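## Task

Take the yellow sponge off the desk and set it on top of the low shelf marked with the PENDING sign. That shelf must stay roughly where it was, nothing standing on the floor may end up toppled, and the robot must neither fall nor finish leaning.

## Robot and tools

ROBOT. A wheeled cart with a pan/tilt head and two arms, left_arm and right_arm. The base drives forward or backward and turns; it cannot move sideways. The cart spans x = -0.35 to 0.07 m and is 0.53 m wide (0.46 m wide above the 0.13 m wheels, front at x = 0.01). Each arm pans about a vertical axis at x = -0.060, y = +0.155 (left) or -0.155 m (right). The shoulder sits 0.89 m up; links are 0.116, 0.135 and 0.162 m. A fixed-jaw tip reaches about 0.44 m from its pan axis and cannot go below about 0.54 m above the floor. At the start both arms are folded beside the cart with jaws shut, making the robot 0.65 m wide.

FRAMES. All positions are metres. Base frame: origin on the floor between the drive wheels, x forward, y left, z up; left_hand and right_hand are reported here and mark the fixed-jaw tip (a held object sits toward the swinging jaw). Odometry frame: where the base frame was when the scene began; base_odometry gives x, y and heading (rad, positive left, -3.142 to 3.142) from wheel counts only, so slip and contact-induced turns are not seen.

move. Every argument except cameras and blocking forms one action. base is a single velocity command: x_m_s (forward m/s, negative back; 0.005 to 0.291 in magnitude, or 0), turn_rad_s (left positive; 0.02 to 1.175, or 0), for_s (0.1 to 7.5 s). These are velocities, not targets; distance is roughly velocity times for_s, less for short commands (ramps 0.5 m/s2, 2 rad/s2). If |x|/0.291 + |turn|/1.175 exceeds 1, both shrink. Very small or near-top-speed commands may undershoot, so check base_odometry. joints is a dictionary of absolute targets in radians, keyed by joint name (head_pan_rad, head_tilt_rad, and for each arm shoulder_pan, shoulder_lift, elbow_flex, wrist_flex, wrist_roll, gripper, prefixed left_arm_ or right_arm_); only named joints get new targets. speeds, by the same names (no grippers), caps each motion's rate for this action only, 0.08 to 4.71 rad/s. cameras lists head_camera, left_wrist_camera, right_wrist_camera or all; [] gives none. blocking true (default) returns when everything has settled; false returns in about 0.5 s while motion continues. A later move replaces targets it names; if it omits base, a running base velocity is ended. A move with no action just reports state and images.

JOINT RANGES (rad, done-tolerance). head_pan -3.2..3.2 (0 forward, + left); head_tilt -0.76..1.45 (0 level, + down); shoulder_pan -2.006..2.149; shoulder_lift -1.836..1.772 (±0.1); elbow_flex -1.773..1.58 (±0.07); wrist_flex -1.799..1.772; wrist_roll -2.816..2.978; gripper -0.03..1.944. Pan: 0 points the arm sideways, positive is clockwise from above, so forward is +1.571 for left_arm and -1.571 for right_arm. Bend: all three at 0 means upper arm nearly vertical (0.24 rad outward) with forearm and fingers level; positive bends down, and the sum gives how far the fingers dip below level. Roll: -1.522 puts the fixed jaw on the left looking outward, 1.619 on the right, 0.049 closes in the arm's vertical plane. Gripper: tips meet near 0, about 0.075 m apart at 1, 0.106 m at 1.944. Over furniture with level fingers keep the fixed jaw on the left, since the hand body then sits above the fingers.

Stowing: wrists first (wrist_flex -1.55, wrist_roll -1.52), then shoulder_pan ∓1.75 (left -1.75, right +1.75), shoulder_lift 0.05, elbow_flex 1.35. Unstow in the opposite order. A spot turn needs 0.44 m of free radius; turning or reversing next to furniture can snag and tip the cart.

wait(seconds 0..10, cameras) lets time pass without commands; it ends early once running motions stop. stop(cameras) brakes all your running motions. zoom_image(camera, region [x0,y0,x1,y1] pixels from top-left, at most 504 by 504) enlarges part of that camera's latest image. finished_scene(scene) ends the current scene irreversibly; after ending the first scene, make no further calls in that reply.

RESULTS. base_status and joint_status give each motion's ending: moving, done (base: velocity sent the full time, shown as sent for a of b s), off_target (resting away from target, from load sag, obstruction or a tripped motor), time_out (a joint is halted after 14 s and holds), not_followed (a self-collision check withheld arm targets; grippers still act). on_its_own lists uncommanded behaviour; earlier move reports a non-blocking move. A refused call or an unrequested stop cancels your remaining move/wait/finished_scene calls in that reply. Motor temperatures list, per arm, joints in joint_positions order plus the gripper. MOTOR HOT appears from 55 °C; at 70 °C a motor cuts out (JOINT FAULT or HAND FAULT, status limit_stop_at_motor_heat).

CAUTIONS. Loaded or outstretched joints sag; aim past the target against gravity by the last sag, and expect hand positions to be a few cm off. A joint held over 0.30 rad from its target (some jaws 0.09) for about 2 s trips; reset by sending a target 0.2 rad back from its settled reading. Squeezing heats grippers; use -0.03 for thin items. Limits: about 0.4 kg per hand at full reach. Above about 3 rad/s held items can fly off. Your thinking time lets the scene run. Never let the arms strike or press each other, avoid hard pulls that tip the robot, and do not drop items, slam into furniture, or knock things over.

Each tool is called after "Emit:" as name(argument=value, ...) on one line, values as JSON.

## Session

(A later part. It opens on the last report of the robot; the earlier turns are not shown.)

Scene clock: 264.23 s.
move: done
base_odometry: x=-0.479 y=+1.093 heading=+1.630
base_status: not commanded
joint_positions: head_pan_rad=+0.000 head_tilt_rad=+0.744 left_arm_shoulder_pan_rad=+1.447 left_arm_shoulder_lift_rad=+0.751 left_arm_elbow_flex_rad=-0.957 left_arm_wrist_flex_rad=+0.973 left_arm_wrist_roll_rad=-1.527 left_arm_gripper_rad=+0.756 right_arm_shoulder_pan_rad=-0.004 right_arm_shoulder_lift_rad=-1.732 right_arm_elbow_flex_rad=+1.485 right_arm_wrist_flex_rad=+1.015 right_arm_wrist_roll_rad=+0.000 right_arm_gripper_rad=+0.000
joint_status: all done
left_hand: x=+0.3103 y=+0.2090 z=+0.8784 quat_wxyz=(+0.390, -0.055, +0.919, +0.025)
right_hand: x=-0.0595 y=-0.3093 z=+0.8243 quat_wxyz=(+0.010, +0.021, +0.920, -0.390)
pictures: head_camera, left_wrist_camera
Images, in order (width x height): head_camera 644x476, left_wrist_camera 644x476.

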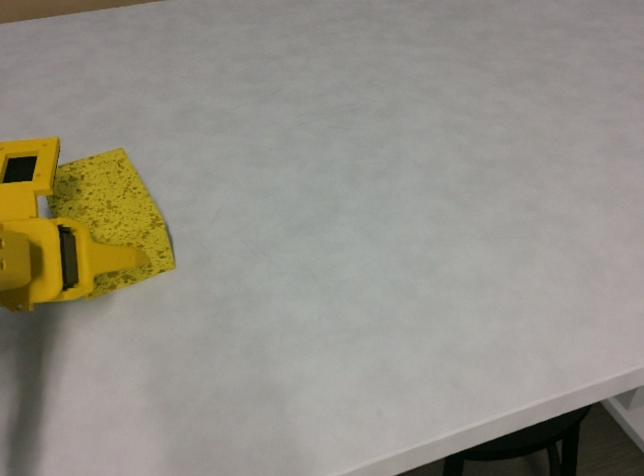

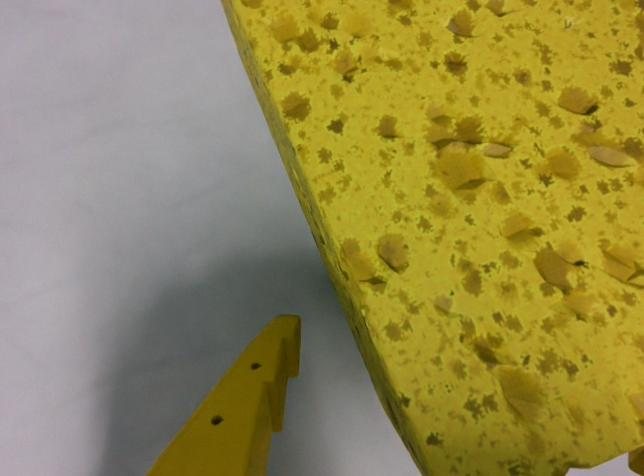

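Emit:
move(joints={"left_arm_shoulder_lift_rad":0.5})

Emit:
move(joints={"left_arm_gripper_rad":1.6,"left_arm_elbow_flex_rad":-0.82,"left_arm_wrist_flex_rad":0.34,"left_arm_shoulder_lift_rad":0.7}, speeds={"left_arm_shoulder_lift_rad":0.4}, cameras=["left_wrist_camera","head_camera"])

Scene clock: 288.03 s.
move: done
base_odometry: x=-0.479 y=+1.093 heading=+1.630
base_status: not commanded
joint_positions: head_pan_rad=+0.000 head_tilt_rad=+0.744 left_arm_shoulder_pan_rad=+1.447 left_arm_shoulder_lift_rad=+0.562 left_arm_elbow_flex_rad=-0.957 left_arm_wrist_flex_rad=+0.973 left_arm_wrist_roll_rad=-1.527 left_arm_gripper_rad=+0.756 right_arm_shoulder_pan_rad=-0.004 right_arm_shoulder_lift_rad=-1.732 right_arm_elbow_flex_rad=+1.485 right_arm_wrist_flex_rad=+1.015 right_arm_wrist_roll_rad=+0.000 right_arm_gripper_rad=+0.000
joint_status: all done
left_hand: x=+0.3071 y=+0.2086 z=+0.9431 quat_wxyz=(+0.475, -0.052, +0.878, +0.031)
right_hand: x=-0.0595 y=-0.3093 z=+0.8243 quat_wxyz=(+0.010, +0.021, +0.920, -0.390)
pictures: none

Scene clock: 289.27 s.
move: done
base_odometry: x=-0.479 y=+1.093 heading=+1.630
base_status: not commanded
joint_positions: head_pan_rad=+0.000 head_tilt_rad=+0.744 left_arm_shoulder_pan_rad=+1.447 left_arm_shoulder_lift_rad=+0.715 left_arm_elbow_flex_rad=-0.814 left_arm_wrist_flex_rad=+0.355 left_arm_wrist_roll_rad=-1.527 left_arm_gripper_rad=+1.592 right_arm_shoulder_pan_rad=-0.004 right_arm_shoulder_lift_rad=-1.732 right_arm_elbow_flex_rad=+1.485 right_arm_wrist_flex_rad=+1.015 right_arm_wrist_roll_rad=+0.000 right_arm_gripper_rad=+0.000
joint_status: all done
left_hand: x=+0.3502 y=+0.2140 z=+0.9382 quat_wxyz=(+0.610, -0.047, +0.790, +0.039)
right_hand: x=-0.0595 y=-0.3093 z=+0.8243 quat_wxyz=(+0.010, +0.021, +0.920, -0.390)
pictures: head_camera, left_wrist_camera
Images, in order (width x height): head_camera 644x476, left_wrist_camera 644x476.

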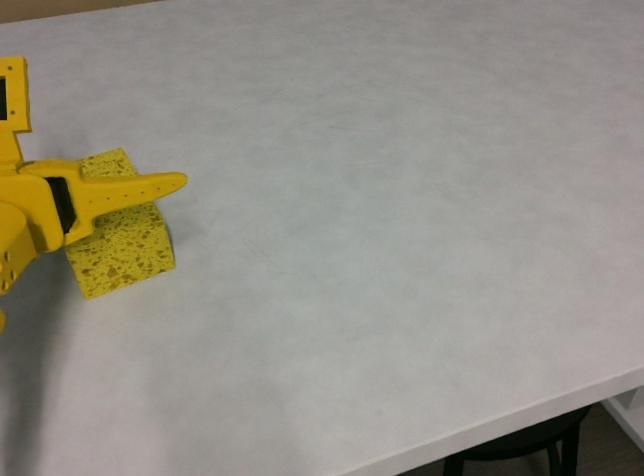

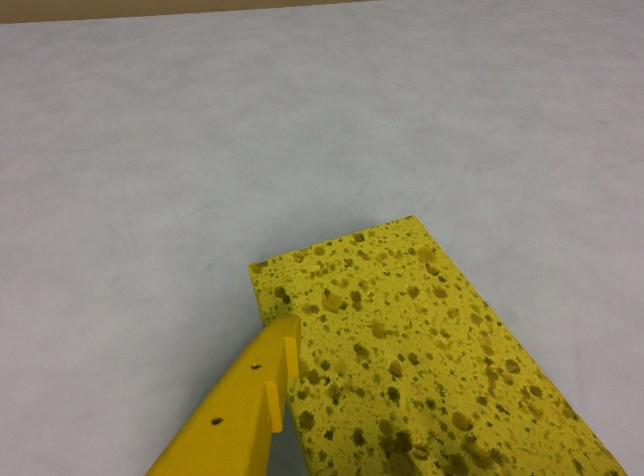

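Emit:
move(joints={"left_arm_gripper_rad":1.944,"left_arm_shoulder_pan_rad":1.38})

Emit:
move(joints={"left_arm_shoulder_lift_rad":0.82}, speeds={"left_arm_shoulder_lift_rad":0.3}, cameras=["left_wrist_camera","head_camera"])

Scene clock: 308.17 s.
move: done
base_odometry: x=-0.479 y=+1.093 heading=+1.630
base_status: not commanded
joint_positions: head_pan_rad=+0.000 head_tilt_rad=+0.744 left_arm_shoulder_pan_rad=+1.379 left_arm_shoulder_lift_rad=+0.715 left_arm_elbow_flex_rad=-0.814 left_arm_wrist_flex_rad=+0.355 left_arm_wrist_roll_rad=-1.527 left_arm_gripper_rad=+1.927 right_arm_shoulder_pan_rad=-0.004 right_arm_shoulder_lift_rad=-1.732 right_arm_elbow_flex_rad=+1.485 right_arm_wrist_flex_rad=+1.015 right_arm_wrist_roll_rad=+0.000 right_arm_gripper_rad=+0.000
joint_status: all done
left_hand: x=+0.3453 y=+0.2415 z=+0.9382 quat_wxyz=(+0.608, -0.074, +0.788, +0.060)
right_hand: x=-0.0595 y=-0.3093 z=+0.8243 quat_wxyz=(+0.010, +0.021, +0.920, -0.390)
pictures: none

Scene clock: 309.03 s.
move: done
base_odometry: x=-0.479 y=+1.093 heading=+1.630
base_status: not commanded
joint_positions: head_pan_rad=+0.000 head_tilt_rad=+0.744 left_arm_shoulder_pan_rad=+1.379 left_arm_shoulder_lift_rad=+0.837 left_arm_elbow_flex_rad=-0.814 left_arm_wrist_flex_rad=+0.355 left_arm_wrist_roll_rad=-1.527 left_arm_gripper_rad=+1.927 right_arm_shoulder_pan_rad=-0.004 right_arm_shoulder_lift_rad=-1.732 right_arm_elbow_flex_rad=+1.485 right_arm_wrist_flex_rad=+1.015 right_arm_wrist_roll_rad=+0.000 right_arm_gripper_rad=+0.000
joint_status: all done
left_hand: x=+0.3478 y=+0.2420 z=+0.8915 quat_wxyz=(+0.559, -0.077, +0.824, +0.055)
right_hand: x=-0.0595 y=-0.3093 z=+0.8243 quat_wxyz=(+0.010, +0.021, +0.920, -0.390)
pictures: head_camera, left_wrist_camera
Images, in order (width x height): head_camera 644x476, left_wrist_camera 644x476.

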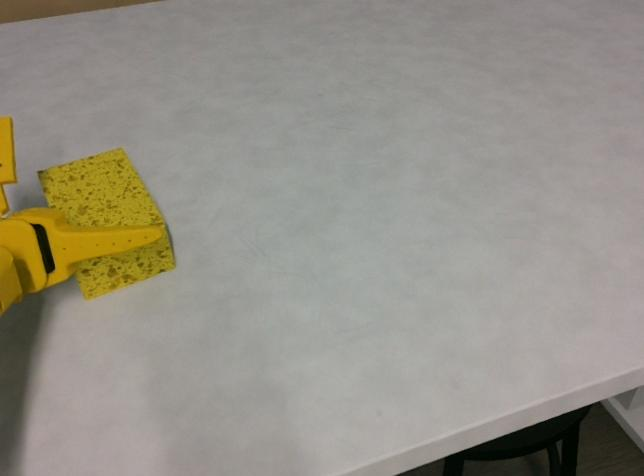

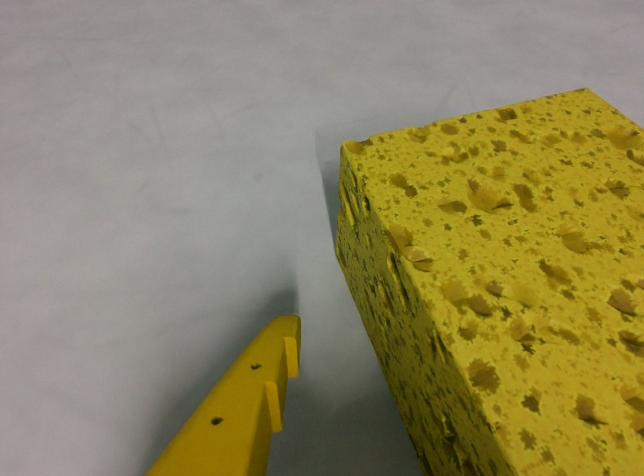

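Emit:
move(joints={"left_arm_shoulder_lift_rad":0.76,"left_arm_shoulder_pan_rad":1.412})

Emit:
move(joints={"left_arm_shoulder_lift_rad":0.88}, speeds={"left_arm_shoulder_lift_rad":0.25}, cameras=["left_wrist_camera","head_camera"])

Scene clock: 315.70 s.
move: done
base_odometry: x=-0.479 y=+1.093 heading=+1.630
base_status: not commanded
joint_positions: head_pan_rad=+0.000 head_tilt_rad=+0.744 left_arm_shoulder_pan_rad=+1.410 left_arm_shoulder_lift_rad=+0.834 left_arm_elbow_flex_rad=-0.814 left_arm_wrist_flex_rad=+0.355 left_arm_wrist_roll_rad=-1.527 left_arm_gripper_rad=+1.927 right_arm_shoulder_pan_rad=-0.002 right_arm_shoulder_lift_rad=-1.732 right_arm_elbow_flex_rad=+1.485 right_arm_wrist_flex_rad=+1.015 right_arm_wrist_roll_rad=+0.000 right_arm_gripper_rad=+0.000
joint_status: all done
left_hand: x=+0.3503 y=+0.2294 z=+0.8927 quat_wxyz=(+0.561, -0.064, +0.824, +0.047)
right_hand: x=-0.0597 y=-0.3093 z=+0.8243 quat_wxyz=(+0.010, +0.021, +0.920, -0.390)
pictures: none

Scene clock: 316.63 s.
move: done
base_odometry: x=-0.479 y=+1.093 heading=+1.630
base_status: not commanded
joint_positions: head_pan_rad=+0.000 head_tilt_rad=+0.744 left_arm_shoulder_pan_rad=+1.410 left_arm_shoulder_lift_rad=+0.895 left_arm_elbow_flex_rad=-0.814 left_arm_wrist_flex_rad=+0.353 left_arm_wrist_roll_rad=-1.527 left_arm_gripper_rad=+1.927 right_arm_shoulder_pan_rad=-0.002 right_arm_shoulder_lift_rad=-1.732 right_arm_elbow_flex_rad=+1.485 right_arm_wrist_flex_rad=+1.015 right_arm_wrist_roll_rad=+0.000 right_arm_gripper_rad=+0.000
joint_status: all done
left_hand: x=+0.3496 y=+0.2293 z=+0.8692 quat_wxyz=(+0.536, -0.066, +0.840, +0.045)
right_hand: x=-0.0597 y=-0.3093 z=+0.8243 quat_wxyz=(+0.010, +0.021, +0.920, -0.390)
pictures: head_camera, left_wrist_camera
Images, in order (width x height): head_camera 644x476, left_wrist_camera 644x476.

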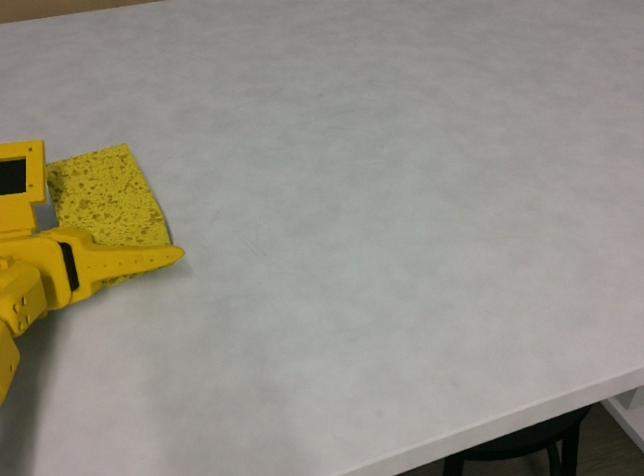

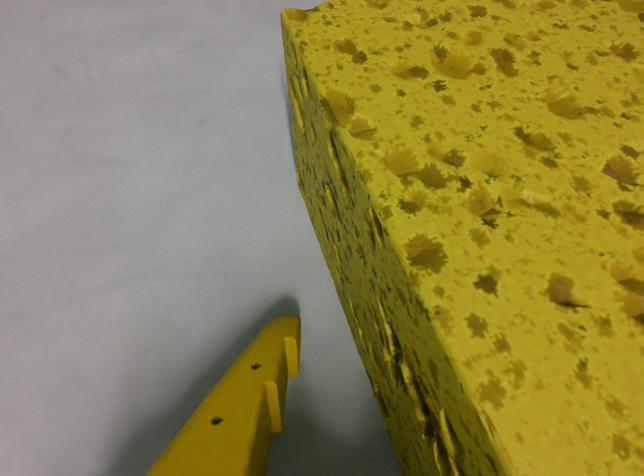

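Emit:
move(joints={"left_arm_gripper_rad":0.75}, cameras=["left_wrist_camera","head_camera"])

Scene clock: 320.97 s.
move: done
base_odometry: x=-0.479 y=+1.093 heading=+1.630
base_status: not commanded
joint_positions: head_pan_rad=+0.000 head_tilt_rad=+0.744 left_arm_shoulder_pan_rad=+1.413 left_arm_shoulder_lift_rad=+0.896 left_arm_elbow_flex_rad=-0.814 left_arm_wrist_flex_rad=+0.353 left_arm_wrist_roll_rad=-1.527 left_arm_gripper_rad=+0.758 right_arm_shoulder_pan_rad=-0.002 right_arm_shoulder_lift_rad=-1.732 right_arm_elbow_flex_rad=+1.485 right_arm_wrist_flex_rad=+1.015 right_arm_wrist_roll_rad=+0.000 right_arm_gripper_rad=+0.000
joint_status: all done
left_hand: x=+0.3497 y=+0.2280 z=+0.8686 quat_wxyz=(+0.536, -0.064, +0.841, +0.044)
right_hand: x=-0.0597 y=-0.3093 z=+0.8243 quat_wxyz=(+0.010, +0.021, +0.920, -0.390)
pictures: head_camera, left_wrist_camera
Images, in order (width x height): head_camera 644x476, left_wrist_camera 644x476.

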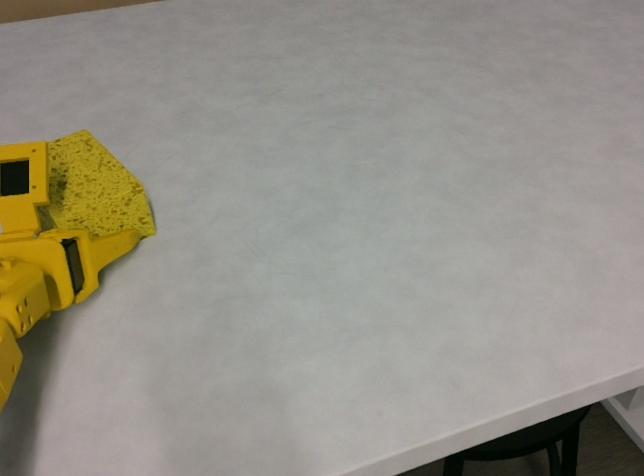

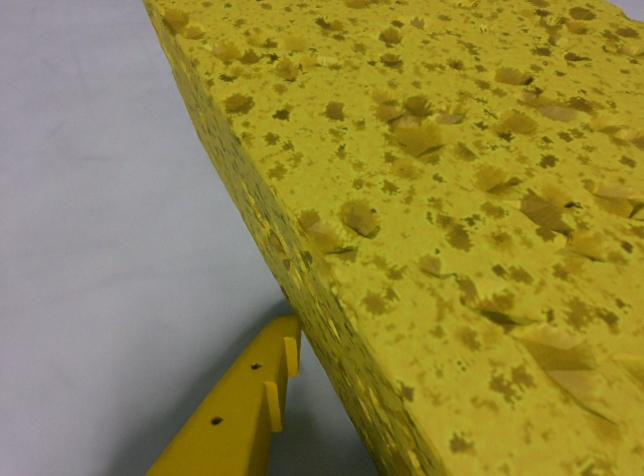

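Emit:
move(joints={"left_arm_gripper_rad":0.45}, cameras=["left_wrist_camera","head_camera"])

Scene clock: 327.13 s.
move: done
base_odometry: x=-0.479 y=+1.093 heading=+1.630
base_status: not commanded
joint_positions: head_pan_rad=+0.000 head_tilt_rad=+0.744 left_arm_shoulder_pan_rad=+1.413 left_arm_shoulder_lift_rad=+0.898 left_arm_elbow_flex_rad=-0.814 left_arm_wrist_flex_rad=+0.353 left_arm_wrist_roll_rad=-1.527 left_arm_gripper_rad=+0.457 right_arm_shoulder_pan_rad=-0.002 right_arm_shoulder_lift_rad=-1.732 right_arm_elbow_flex_rad=+1.485 right_arm_wrist_flex_rad=+1.015 right_arm_wrist_roll_rad=+0.000 right_arm_gripper_rad=+0.000
joint_status: all done
left_hand: x=+0.3497 y=+0.2280 z=+0.8680 quat_wxyz=(+0.535, -0.064, +0.841, +0.044)
right_hand: x=-0.0597 y=-0.3093 z=+0.8243 quat_wxyz=(+0.010, +0.021, +0.920, -0.390)
pictures: head_camera, left_wrist_camera
Images, in order (width x height): head_camera 644x476, left_wrist_camera 644x476.

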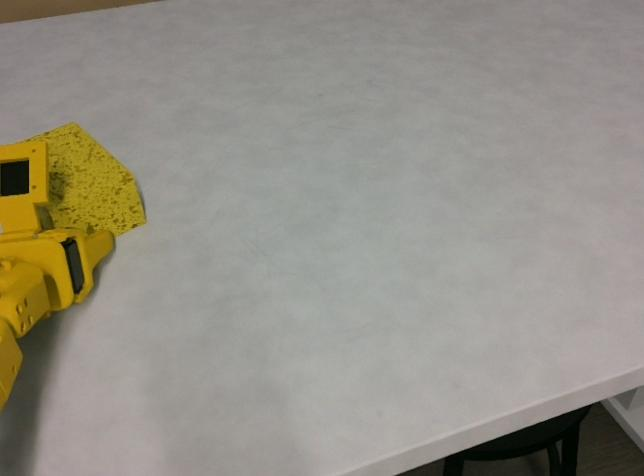

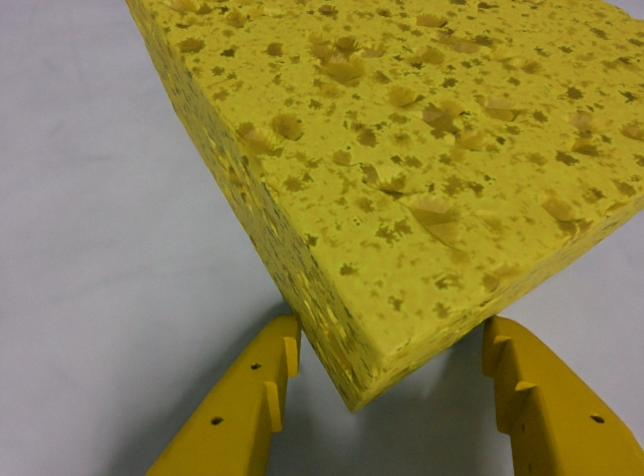

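Emit:
move(joints={"left_arm_shoulder_lift_rad":0.65,"left_arm_gripper_rad":0.0}, speeds={"left_arm_shoulder_lift_rad":0.6})

Emit:
move(joints={"left_arm_shoulder_lift_rad":0.85,"left_arm_elbow_flex_rad":-1.1,"left_arm_wrist_flex_rad":0.45,"left_arm_shoulder_pan_rad":1.465})

Emit:
move(joints={"left_arm_shoulder_lift_rad":0.97}, speeds={"left_arm_shoulder_lift_rad":0.25}, cameras=["left_wrist_camera","head_camera"])

Scene clock: 376.47 s.
move: done
base_odometry: x=-0.479 y=+1.093 heading=+1.630
base_status: not commanded
joint_positions: head_pan_rad=+0.000 head_tilt_rad=+0.744 left_arm_shoulder_pan_rad=+1.413 left_arm_shoulder_lift_rad=+0.717 left_arm_elbow_flex_rad=-0.812 left_arm_wrist_flex_rad=+0.353 left_arm_wrist_roll_rad=-1.527 left_arm_gripper_rad=+0.006 right_arm_shoulder_pan_rad=-0.002 right_arm_shoulder_lift_rad=-1.732 right_arm_elbow_flex_rad=+1.485 right_arm_wrist_flex_rad=+1.015 right_arm_wrist_roll_rad=+0.000 right_arm_gripper_rad=+0.000
joint_status: all done
left_hand: x=+0.3481 y=+0.2278 z=+0.9374 quat_wxyz=(+0.608, -0.061, +0.790, +0.050)
right_hand: x=-0.0597 y=-0.3093 z=+0.8243 quat_wxyz=(+0.010, +0.021, +0.920, -0.390)
pictures: none

Scene clock: 377.43 s.
move: done
base_odometry: x=-0.479 y=+1.093 heading=+1.630
base_status: not commanded
joint_positions: head_pan_rad=+0.000 head_tilt_rad=+0.744 left_arm_shoulder_pan_rad=+1.460 left_arm_shoulder_lift_rad=+0.867 left_arm_elbow_flex_rad=-1.061 left_arm_wrist_flex_rad=+0.448 left_arm_wrist_roll_rad=-1.527 left_arm_gripper_rad=+0.006 right_arm_shoulder_pan_rad=-0.002 right_arm_shoulder_lift_rad=-1.732 right_arm_elbow_flex_rad=+1.485 right_arm_wrist_flex_rad=+1.015 right_arm_wrist_roll_rad=+0.000 right_arm_gripper_rad=+0.000
joint_status: all done
left_hand: x=+0.3576 y=+0.2090 z=+0.9359 quat_wxyz=(+0.611, -0.042, +0.790, +0.035)
right_hand: x=-0.0597 y=-0.3093 z=+0.8243 quat_wxyz=(+0.010, +0.021, +0.920, -0.390)
pictures: none

Scene clock: 378.37 s.
move: done
base_odometry: x=-0.479 y=+1.093 heading=+1.630
base_status: not commanded
joint_positions: head_pan_rad=+0.000 head_tilt_rad=+0.744 left_arm_shoulder_pan_rad=+1.462 left_arm_shoulder_lift_rad=+0.965 left_arm_elbow_flex_rad=-1.093 left_arm_wrist_flex_rad=+0.438 left_arm_wrist_roll_rad=-1.527 left_arm_gripper_rad=+0.006 right_arm_shoulder_pan_rad=-0.004 right_arm_shoulder_lift_rad=-1.732 right_arm_elbow_flex_rad=+1.485 right_arm_wrist_flex_rad=+1.015 right_arm_wrist_roll_rad=+0.000 right_arm_gripper_rad=+0.000
joint_status: all done
left_hand: x=+0.3615 y=+0.2088 z=+0.9083 quat_wxyz=(+0.589, -0.042, +0.807, +0.034)
right_hand: x=-0.0595 y=-0.3093 z=+0.8243 quat_wxyz=(+0.010, +0.021, +0.920, -0.390)
pictures: head_camera, left_wrist_camera
Images, in order (width x height): head_camera 644x476, left_wrist_camera 644x476.

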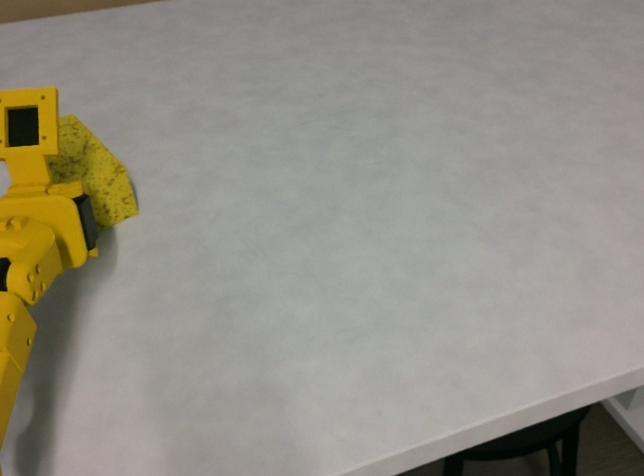

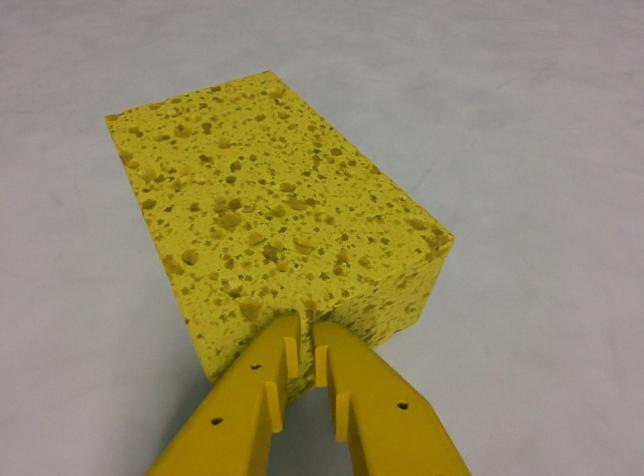

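Emit:
move(joints={"left_arm_shoulder_lift_rad":0.85,"left_arm_shoulder_pan_rad":1.5})

Emit:
move(base={"x_m_s":0.05,"for_s":0.7})

Emit:
move(joints={"left_arm_shoulder_lift_rad":1.04}, speeds={"left_arm_shoulder_lift_rad":0.2}, cameras=["left_wrist_camera","head_camera"])

Scene clock: 384.87 s.
move: done
base_odometry: x=-0.479 y=+1.093 heading=+1.630
base_status: not commanded
joint_positions: head_pan_rad=+0.000 head_tilt_rad=+0.744 left_arm_shoulder_pan_rad=+1.497 left_arm_shoulder_lift_rad=+0.924 left_arm_elbow_flex_rad=-1.093 left_arm_wrist_flex_rad=+0.451 left_arm_wrist_roll_rad=-1.527 left_arm_gripper_rad=+0.006 right_arm_shoulder_pan_rad=-0.004 right_arm_shoulder_lift_rad=-1.732 right_arm_elbow_flex_rad=+1.485 right_arm_wrist_flex_rad=+1.015 right_arm_wrist_roll_rad=+0.000 right_arm_gripper_rad=+0.000
joint_status: all done
left_hand: x=+0.3616 y=+0.1938 z=+0.9224 quat_wxyz=(+0.600, -0.027, +0.799, +0.024)
right_hand: x=-0.0595 y=-0.3093 z=+0.8243 quat_wxyz=(+0.010, +0.021, +0.920, -0.390)
pictures: none

Scene clock: 386.43 s.
move: done
base_odometry: x=-0.481 y=+1.128 heading=+1.632
base_status: done (sent for 0.7 of 0.7 s)
joint_positions: head_pan_rad=+0.000 head_tilt_rad=+0.744 left_arm_shoulder_pan_rad=+1.496 left_arm_shoulder_lift_rad=+0.922 left_arm_elbow_flex_rad=-1.093 left_arm_wrist_flex_rad=+0.451 left_arm_wrist_roll_rad=-1.527 left_arm_gripper_rad=+0.006 right_arm_shoulder_pan_rad=+0.004 right_arm_shoulder_lift_rad=-1.732 right_arm_elbow_flex_rad=+1.485 right_arm_wrist_flex_rad=+1.015 right_arm_wrist_roll_rad=+0.000 right_arm_gripper_rad=+0.000
joint_status: not commanded
left_hand: x=+0.3615 y=+0.1944 z=+0.9230 quat_wxyz=(+0.601, -0.028, +0.799, +0.024)
right_hand: x=-0.0607 y=-0.3093 z=+0.8243 quat_wxyz=(+0.009, +0.024, +0.920, -0.391)
pictures: none

Scene clock: 387.77 s.
move: done
base_odometry: x=-0.481 y=+1.128 heading=+1.632
base_status: not commanded
joint_positions: head_pan_rad=+0.000 head_tilt_rad=+0.744 left_arm_shoulder_pan_rad=+1.497 left_arm_shoulder_lift_rad=+0.981 left_arm_elbow_flex_rad=-1.109 left_arm_wrist_flex_rad=+0.439 left_arm_wrist_roll_rad=-1.527 left_arm_gripper_rad=+0.006 right_arm_shoulder_pan_rad=+0.004 right_arm_shoulder_lift_rad=-1.732 right_arm_elbow_flex_rad=+1.485 right_arm_wrist_flex_rad=+1.015 right_arm_wrist_roll_rad=+0.000 right_arm_gripper_rad=+0.000
joint_status: all done
left_hand: x=+0.3637 y=+0.1939 z=+0.9064 quat_wxyz=(+0.588, -0.028, +0.808, +0.023)
right_hand: x=-0.0607 y=-0.3093 z=+0.8243 quat_wxyz=(+0.009, +0.024, +0.920, -0.391)
pictures: head_camera, left_wrist_camera
Images, in order (width x height): head_camera 644x476, left_wrist_camera 644x476.

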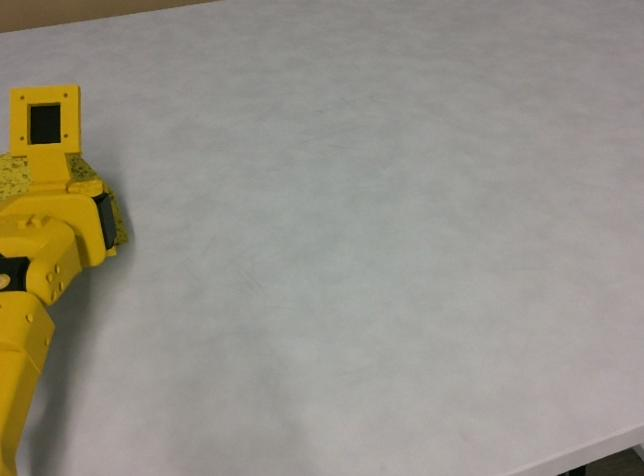

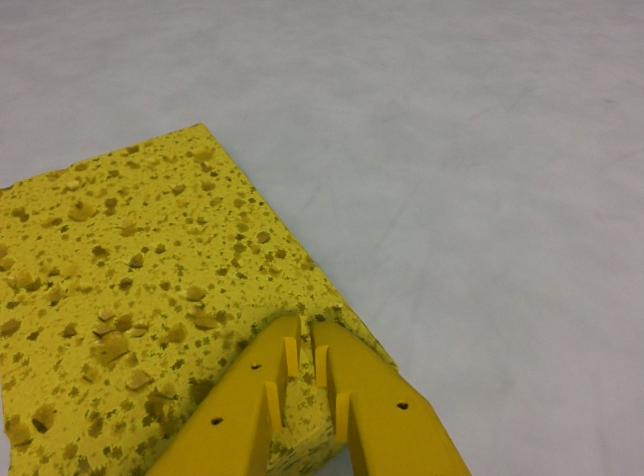

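Emit:
move(joints={"left_arm_shoulder_lift_rad":0.5,"left_arm_elbow_flex_rad":-0.66,"left_arm_wrist_flex_rad":1.1}, speeds={"left_arm_shoulder_lift_rad":0.2,"left_arm_elbow_flex_rad":0.166,"left_arm_wrist_flex_rad":0.24}, cameras=["left_wrist_camera","head_camera"])

Scene clock: 399.10 s.
move: done
base_odometry: x=-0.481 y=+1.128 heading=+1.632
base_status: not commanded
joint_positions: head_pan_rad=+0.000 head_tilt_rad=+0.744 left_arm_shoulder_pan_rad=+1.505 left_arm_shoulder_lift_rad=+0.547 left_arm_elbow_flex_rad=-0.661 left_arm_wrist_flex_rad=+1.093 left_arm_wrist_roll_rad=-1.527 left_arm_gripper_rad=+0.006 right_arm_shoulder_pan_rad=-0.002 right_arm_shoulder_lift_rad=-1.732 right_arm_elbow_flex_rad=+1.485 right_arm_wrist_flex_rad=+1.015 right_arm_wrist_roll_rad=+0.000 right_arm_gripper_rad=+0.000
joint_status: all done
left_hand: x=+0.2745 y=+0.1848 z=+0.8628 quat_wxyz=(+0.292, -0.029, +0.956, +0.010)
right_hand: x=-0.0597 y=-0.3093 z=+0.8243 quat_wxyz=(+0.010, +0.021, +0.920, -0.390)
pictures: head_camera, left_wrist_camera
Images, in order (width x height): head_camera 644x476, left_wrist_camera 644x476.

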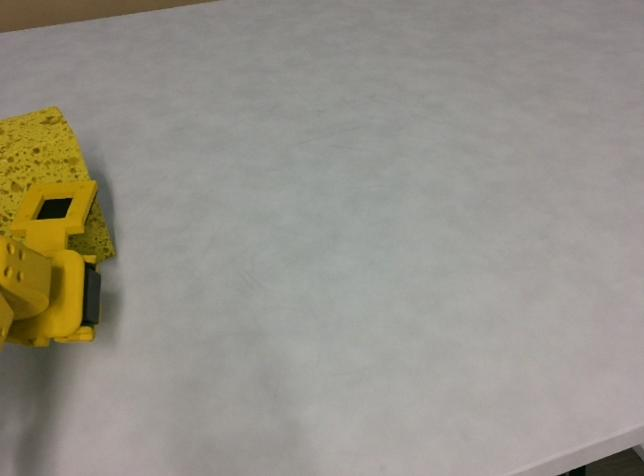

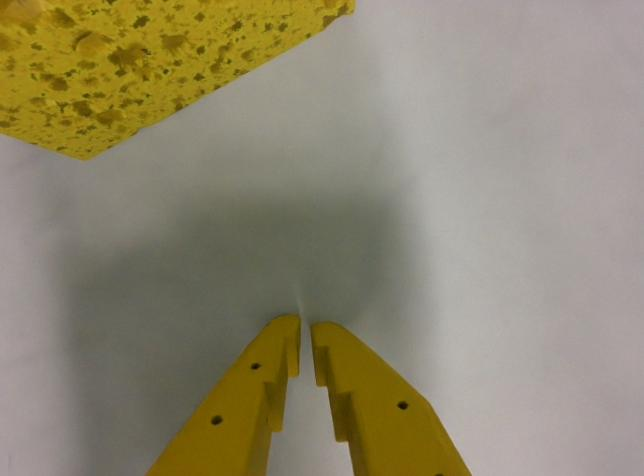

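Emit:
move(joints={"left_arm_shoulder_lift_rad":0.3})

Emit:
move(joints={"left_arm_shoulder_lift_rad":0.6,"left_arm_elbow_flex_rad":-0.82,"left_arm_wrist_flex_rad":0.34,"left_arm_shoulder_pan_rad":1.17})

Emit:
move(joints={"left_arm_shoulder_lift_rad":0.78}, speeds={"left_arm_shoulder_lift_rad":0.5}, cameras=["left_wrist_camera"])

Scene clock: 428.80 s.
move: done
base_odometry: x=-0.481 y=+1.128 heading=+1.632
base_status: not commanded
joint_positions: head_pan_rad=+0.000 head_tilt_rad=+0.744 left_arm_shoulder_pan_rad=+1.505 left_arm_shoulder_lift_rad=+0.356 left_arm_elbow_flex_rad=-0.656 left_arm_wrist_flex_rad=+1.105 left_arm_wrist_roll_rad=-1.527 left_arm_gripper_rad=+0.006 right_arm_shoulder_pan_rad=-0.002 right_arm_shoulder_lift_rad=-1.732 right_arm_elbow_flex_rad=+1.485 right_arm_wrist_flex_rad=+1.015 right_arm_wrist_roll_rad=+0.000 right_arm_gripper_rad=+0.000
joint_status: all done
left_hand: x=+0.2731 y=+0.1847 z=+0.9186 quat_wxyz=(+0.373, -0.028, +0.927, +0.013)
right_hand: x=-0.0597 y=-0.3093 z=+0.8243 quat_wxyz=(+0.010, +0.021, +0.920, -0.390)
pictures: none

Scene clock: 430.13 s.
move: done
base_odometry: x=-0.481 y=+1.128 heading=+1.632
base_status: not commanded
joint_positions: head_pan_rad=+0.000 head_tilt_rad=+0.744 left_arm_shoulder_pan_rad=+1.174 left_arm_shoulder_lift_rad=+0.614 left_arm_elbow_flex_rad=-0.782 left_arm_wrist_flex_rad=+0.356 left_arm_wrist_roll_rad=-1.527 left_arm_gripper_rad=+0.006 right_arm_shoulder_pan_rad=+0.000 right_arm_shoulder_lift_rad=-1.732 right_arm_elbow_flex_rad=+1.485 right_arm_wrist_flex_rad=+1.015 right_arm_wrist_roll_rad=+0.000 right_arm_gripper_rad=+0.000
joint_status: all done
left_hand: x=+0.3132 y=+0.3199 z=+0.9672 quat_wxyz=(+0.625, -0.150, +0.756, +0.127)
right_hand: x=-0.0599 y=-0.3093 z=+0.8243 quat_wxyz=(+0.010, +0.022, +0.920, -0.391)
pictures: none

Scene clock: 431.00 s.
move: done
base_odometry: x=-0.481 y=+1.128 heading=+1.632
base_status: not commanded
joint_positions: head_pan_rad=+0.000 head_tilt_rad=+0.744 left_arm_shoulder_pan_rad=+1.174 left_arm_shoulder_lift_rad=+0.798 left_arm_elbow_flex_rad=-0.785 left_arm_wrist_flex_rad=+0.355 left_arm_wrist_roll_rad=-1.527 left_arm_gripper_rad=+0.006 right_arm_shoulder_pan_rad=+0.000 right_arm_shoulder_lift_rad=-1.732 right_arm_elbow_flex_rad=+1.485 right_arm_wrist_flex_rad=+1.015 right_arm_wrist_roll_rad=+0.000 right_arm_gripper_rad=+0.000
joint_status: all done
left_hand: x=+0.3199 y=+0.3227 z=+0.8980 quat_wxyz=(+0.554, -0.161, +0.809, +0.113)
right_hand: x=-0.0599 y=-0.3093 z=+0.8243 quat_wxyz=(+0.010, +0.022, +0.920, -0.391)
Images, in order (width x height): left_wrist_camera 644x476.

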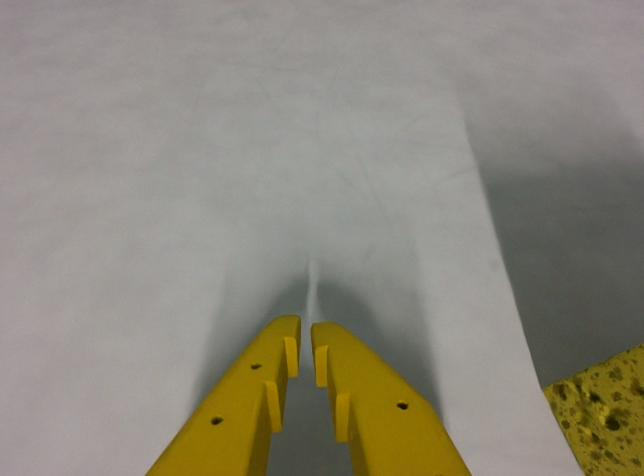

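Emit:
move(joints={"left_arm_shoulder_lift_rad":0.86})

Emit:
move(joints={"left_arm_shoulder_pan_rad":1.35}, speeds={"left_arm_shoulder_pan_rad":0.25}, cameras=["left_wrist_camera","head_camera"])

Scene clock: 441.77 s.
move: done
base_odometry: x=-0.481 y=+1.128 heading=+1.632
base_status: not commanded
joint_positions: head_pan_rad=+0.000 head_tilt_rad=+0.744 left_arm_shoulder_pan_rad=+1.174 left_arm_shoulder_lift_rad=+0.878 left_arm_elbow_flex_rad=-0.785 left_arm_wrist_flex_rad=+0.355 left_arm_wrist_roll_rad=-1.527 left_arm_gripper_rad=+0.006 right_arm_shoulder_pan_rad=+0.000 right_arm_shoulder_lift_rad=-1.732 right_arm_elbow_flex_rad=+1.485 right_arm_wrist_flex_rad=+1.015 right_arm_wrist_roll_rad=+0.000 right_arm_gripper_rad=+0.000
joint_status: all done
left_hand: x=+0.3191 y=+0.3224 z=+0.8673 quat_wxyz=(+0.522, -0.165, +0.830, +0.106)
right_hand: x=-0.0599 y=-0.3093 z=+0.8243 quat_wxyz=(+0.010, +0.022, +0.920, -0.391)
pictures: none

Scene clock: 442.97 s.
move: done
base_odometry: x=-0.481 y=+1.128 heading=+1.632
base_status: not commanded
joint_positions: head_pan_rad=+0.000 head_tilt_rad=+0.744 left_arm_shoulder_pan_rad=+1.342 left_arm_shoulder_lift_rad=+0.878 left_arm_elbow_flex_rad=-0.785 left_arm_wrist_flex_rad=+0.355 left_arm_wrist_roll_rad=-1.518 left_arm_gripper_rad=+0.006 right_arm_shoulder_pan_rad=+0.000 right_arm_shoulder_lift_rad=-1.732 right_arm_elbow_flex_rad=+1.485 right_arm_wrist_flex_rad=+1.015 right_arm_wrist_roll_rad=+0.000 right_arm_gripper_rad=+0.000
joint_status: all done
left_hand: x=+0.3418 y=+0.2563 z=+0.8672 quat_wxyz=(+0.529, -0.098, +0.841, +0.060)
right_hand: x=-0.0599 y=-0.3093 z=+0.8243 quat_wxyz=(+0.010, +0.022, +0.920, -0.391)
pictures: head_camera, left_wrist_camera
Images, in order (width x height): head_camera 644x476, left_wrist_camera 644x476.

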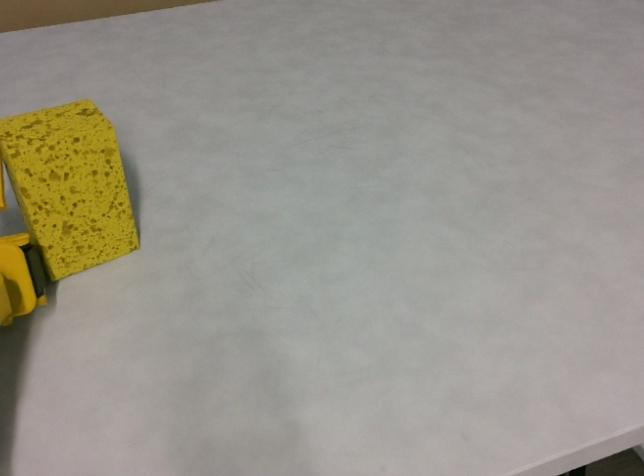

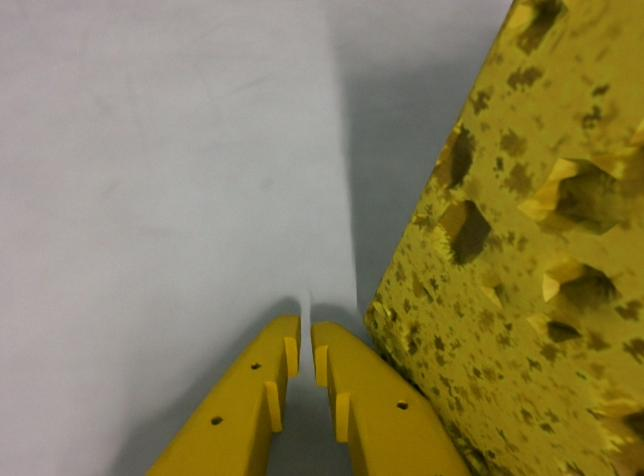

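Emit:
zoom_image(camera="head_camera", region=[0, 60, 240, 340])

Emit:
move(joints={"head_pan_rad":0.5,"left_arm_shoulder_pan_rad":1.28}, cameras=["head_camera","left_wrist_camera"])

Scaled by 1.800.

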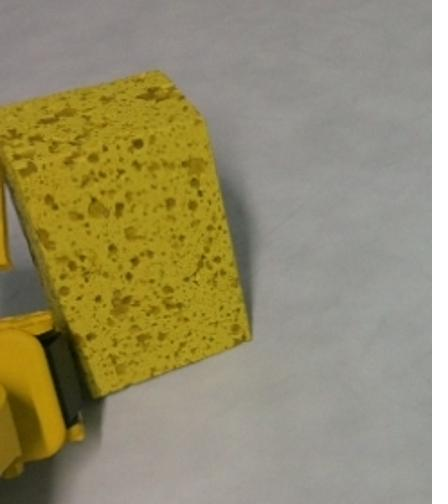

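Scene clock: 468.83 s.
move: done
base_odometry: x=-0.481 y=+1.128 heading=+1.632
base_status: not commanded
joint_positions: head_pan_rad=+0.489 head_tilt_rad=+0.744 left_arm_shoulder_pan_rad=+1.284 left_arm_shoulder_lift_rad=+0.878 left_arm_elbow_flex_rad=-0.785 left_arm_wrist_flex_rad=+0.355 left_arm_wrist_roll_rad=-1.518 left_arm_gripper_rad=+0.006 right_arm_shoulder_pan_rad=-0.002 right_arm_shoulder_lift_rad=-1.732 right_arm_elbow_flex_rad=+1.485 right_arm_wrist_flex_rad=+1.015 right_arm_wrist_roll_rad=+0.000 right_arm_gripper_rad=+0.000
joint_status: all done
left_hand: x=+0.3352 y=+0.2796 z=+0.8672 quat_wxyz=(+0.527, -0.123, +0.838, +0.075)
right_hand: x=-0.0597 y=-0.3093 z=+0.8243 quat_wxyz=(+0.010, +0.021, +0.920, -0.390)
Images, in order (width x height): head_camera 644x476, left_wrist_camera 644x476.

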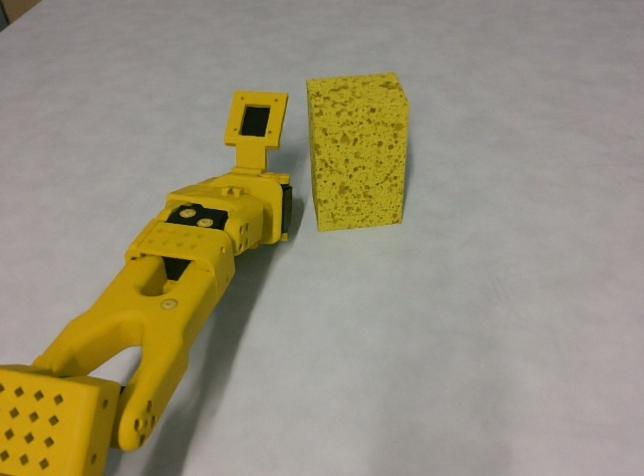

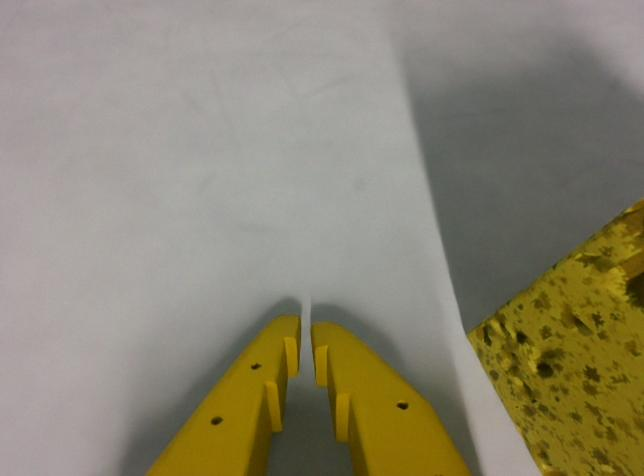

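Emit:
move(joints={"left_arm_shoulder_pan_rad":1.43}, speeds={"left_arm_shoulder_pan_rad":0.2}, cameras=["left_wrist_camera","head_camera"])

Scene clock: 497.30 s.
move: done
base_odometry: x=-0.481 y=+1.128 heading=+1.632
base_status: not commanded
joint_positions: head_pan_rad=+0.489 head_tilt_rad=+0.744 left_arm_shoulder_pan_rad=+1.422 left_arm_shoulder_lift_rad=+0.878 left_arm_elbow_flex_rad=-0.785 left_arm_wrist_flex_rad=+0.355 left_arm_wrist_roll_rad=-1.518 left_arm_gripper_rad=+0.006 right_arm_shoulder_pan_rad=-0.002 right_arm_shoulder_lift_rad=-1.732 right_arm_elbow_flex_rad=+1.485 right_arm_wrist_flex_rad=+1.015 right_arm_wrist_roll_rad=+0.000 right_arm_gripper_rad=+0.000
joint_status: all done
left_hand: x=+0.3486 y=+0.2240 z=+0.8672 quat_wxyz=(+0.531, -0.065, +0.844, +0.038)
right_hand: x=-0.0597 y=-0.3093 z=+0.8243 quat_wxyz=(+0.010, +0.021, +0.920, -0.390)
pictures: head_camera, left_wrist_camera
Images, in order (width x height): head_camera 644x476, left_wrist_camera 644x476.

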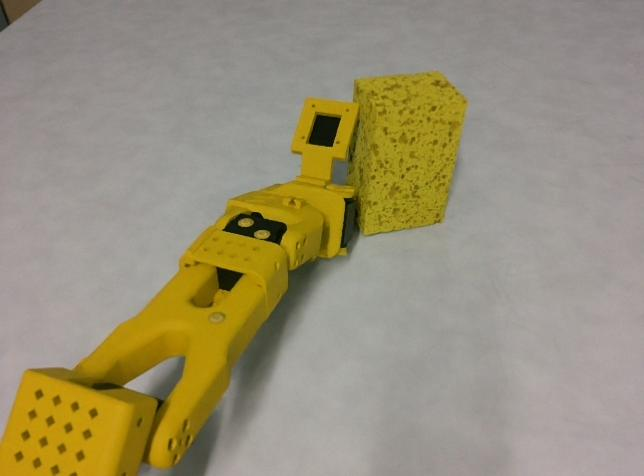

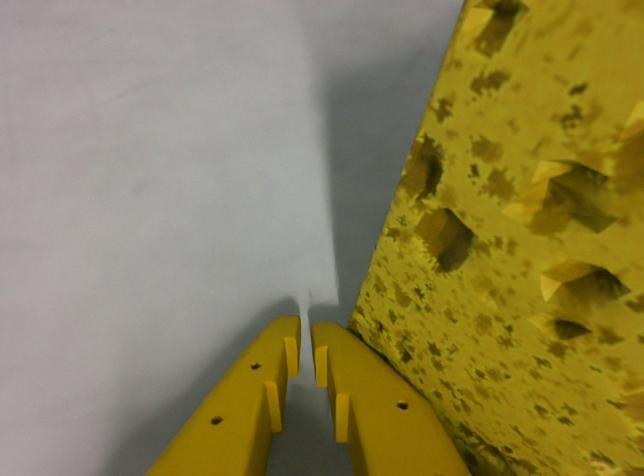

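Emit:
move(joints={"left_arm_shoulder_pan_rad":1.37})

Emit:
move(base={"x_m_s":-0.1,"for_s":1.2})

Emit:
move(joints={"left_arm_shoulder_pan_rad":1.5,"head_pan_rad":0.4}, cameras=["left_wrist_camera","head_camera"])

Scene clock: 533.97 s.
move: done
base_odometry: x=-0.481 y=+1.128 heading=+1.632
base_status: not commanded
joint_positions: head_pan_rad=+0.489 head_tilt_rad=+0.744 left_arm_shoulder_pan_rad=+1.375 left_arm_shoulder_lift_rad=+0.878 left_arm_elbow_flex_rad=-0.785 left_arm_wrist_flex_rad=+0.355 left_arm_wrist_roll_rad=-1.518 left_arm_gripper_rad=+0.006 right_arm_shoulder_pan_rad=-0.002 right_arm_shoulder_lift_rad=-1.732 right_arm_elbow_flex_rad=+1.485 right_arm_wrist_flex_rad=+1.015 right_arm_wrist_roll_rad=+0.000 right_arm_gripper_rad=+0.000
joint_status: all done
left_hand: x=+0.3448 y=+0.2433 z=+0.8672 quat_wxyz=(+0.530, -0.085, +0.842, +0.051)
right_hand: x=-0.0597 y=-0.3093 z=+0.8243 quat_wxyz=(+0.010, +0.021, +0.920, -0.390)
pictures: none

Scene clock: 536.00 s.
move: done
base_odometry: x=-0.474 y=+1.007 heading=+1.628
base_status: done (sent for 1.2 of 1.2 s)
joint_positions: head_pan_rad=+0.489 head_tilt_rad=+0.744 left_arm_shoulder_pan_rad=+1.375 left_arm_shoulder_lift_rad=+0.878 left_arm_elbow_flex_rad=-0.785 left_arm_wrist_flex_rad=+0.355 left_arm_wrist_roll_rad=-1.518 left_arm_gripper_rad=+0.006 right_arm_shoulder_pan_rad=-0.004 right_arm_shoulder_lift_rad=-1.732 right_arm_elbow_flex_rad=+1.485 right_arm_wrist_flex_rad=+1.015 right_arm_wrist_roll_rad=+0.000 right_arm_gripper_rad=+0.000
joint_status: not commanded
left_hand: x=+0.3448 y=+0.2433 z=+0.8672 quat_wxyz=(+0.530, -0.085, +0.842, +0.051)
right_hand: x=-0.0595 y=-0.3093 z=+0.8243 quat_wxyz=(+0.010, +0.021, +0.920, -0.390)
pictures: none

Scene clock: 536.87 s.
move: done
base_odometry: x=-0.474 y=+1.007 heading=+1.628
base_status: not commanded
joint_positions: head_pan_rad=+0.410 head_tilt_rad=+0.744 left_arm_shoulder_pan_rad=+1.493 left_arm_shoulder_lift_rad=+0.878 left_arm_elbow_flex_rad=-0.785 left_arm_wrist_flex_rad=+0.355 left_arm_wrist_roll_rad=-1.518 left_arm_gripper_rad=+0.006 right_arm_shoulder_pan_rad=-0.004 right_arm_shoulder_lift_rad=-1.732 right_arm_elbow_flex_rad=+1.485 right_arm_wrist_flex_rad=+1.015 right_arm_wrist_roll_rad=+0.000 right_arm_gripper_rad=+0.000
joint_status: all done
left_hand: x=+0.3524 y=+0.1950 z=+0.8672 quat_wxyz=(+0.532, -0.035, +0.846, +0.020)
right_hand: x=-0.0595 y=-0.3093 z=+0.8243 quat_wxyz=(+0.010, +0.021, +0.920, -0.390)
pictures: head_camera, left_wrist_camera
Images, in order (width x height): head_camera 644x476, left_wrist_camera 644x476.

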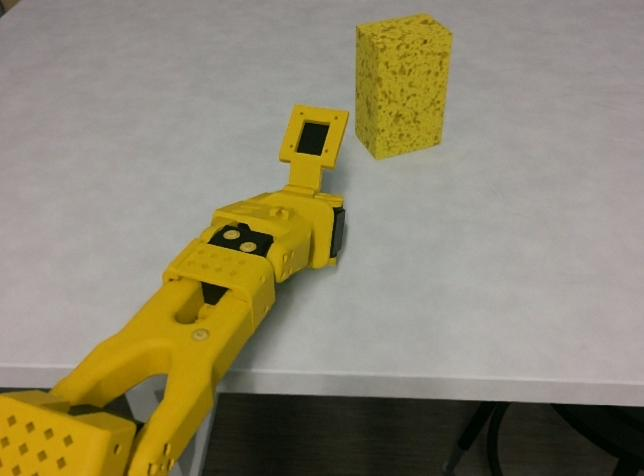

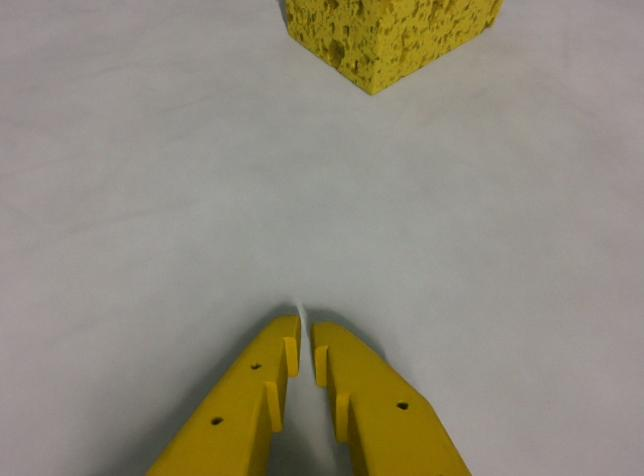

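Emit:
move(base={"x_m_s":0.08,"for_s":1.45})

Emit:
move(base={"x_m_s":-0.1,"for_s":0.8}, cameras=["left_wrist_camera","head_camera"])

Scene clock: 552.17 s.
move: done
base_odometry: x=-0.482 y=+1.125 heading=+1.632
base_status: done (sent for 1.47 of 1.47 s)
joint_positions: head_pan_rad=+0.409 head_tilt_rad=+0.744 left_arm_shoulder_pan_rad=+1.493 left_arm_shoulder_lift_rad=+0.878 left_arm_elbow_flex_rad=-0.785 left_arm_wrist_flex_rad=+0.355 left_arm_wrist_roll_rad=-1.518 left_arm_gripper_rad=+0.006 right_arm_shoulder_pan_rad=+0.004 right_arm_shoulder_lift_rad=-1.732 right_arm_elbow_flex_rad=+1.485 right_arm_wrist_flex_rad=+1.015 right_arm_wrist_roll_rad=+0.000 right_arm_gripper_rad=+0.000
joint_status: not commanded
left_hand: x=+0.3524 y=+0.1950 z=+0.8672 quat_wxyz=(+0.532, -0.035, +0.846, +0.020)
right_hand: x=-0.0607 y=-0.3093 z=+0.8243 quat_wxyz=(+0.009, +0.024, +0.920, -0.391)
pictures: none

Scene clock: 553.73 s.
move: done
base_odometry: x=-0.477 y=+1.045 heading=+1.633
base_status: done (sent for 0.8 of 0.8 s)
joint_positions: head_pan_rad=+0.409 head_tilt_rad=+0.744 left_arm_shoulder_pan_rad=+1.494 left_arm_shoulder_lift_rad=+0.878 left_arm_elbow_flex_rad=-0.785 left_arm_wrist_flex_rad=+0.355 left_arm_wrist_roll_rad=-1.518 left_arm_gripper_rad=+0.006 right_arm_shoulder_pan_rad=+0.000 right_arm_shoulder_lift_rad=-1.732 right_arm_elbow_flex_rad=+1.485 right_arm_wrist_flex_rad=+1.015 right_arm_wrist_roll_rad=+0.000 right_arm_gripper_rad=+0.000
joint_status: not commanded
left_hand: x=+0.3525 y=+0.1944 z=+0.8672 quat_wxyz=(+0.532, -0.034, +0.846, +0.019)
right_hand: x=-0.0599 y=-0.3093 z=+0.8243 quat_wxyz=(+0.010, +0.022, +0.920, -0.391)
pictures: head_camera, left_wrist_camera
Images, in order (width x height): head_camera 644x476, left_wrist_camera 644x476.

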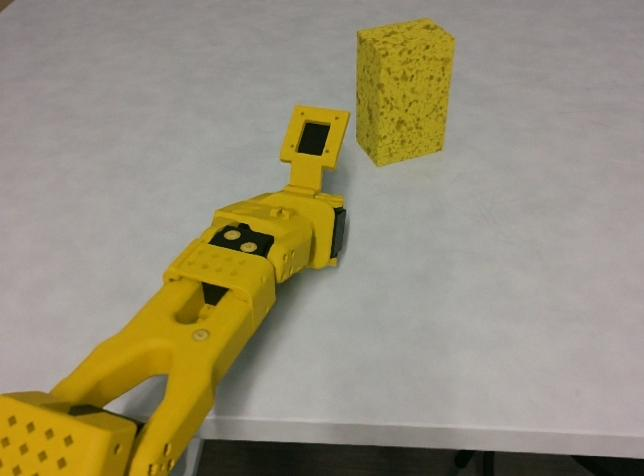

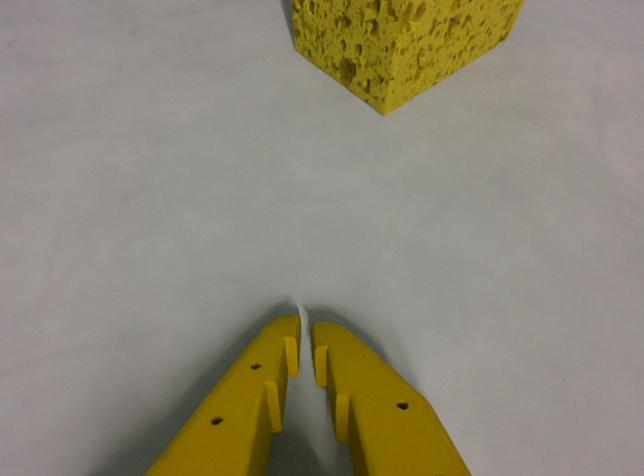

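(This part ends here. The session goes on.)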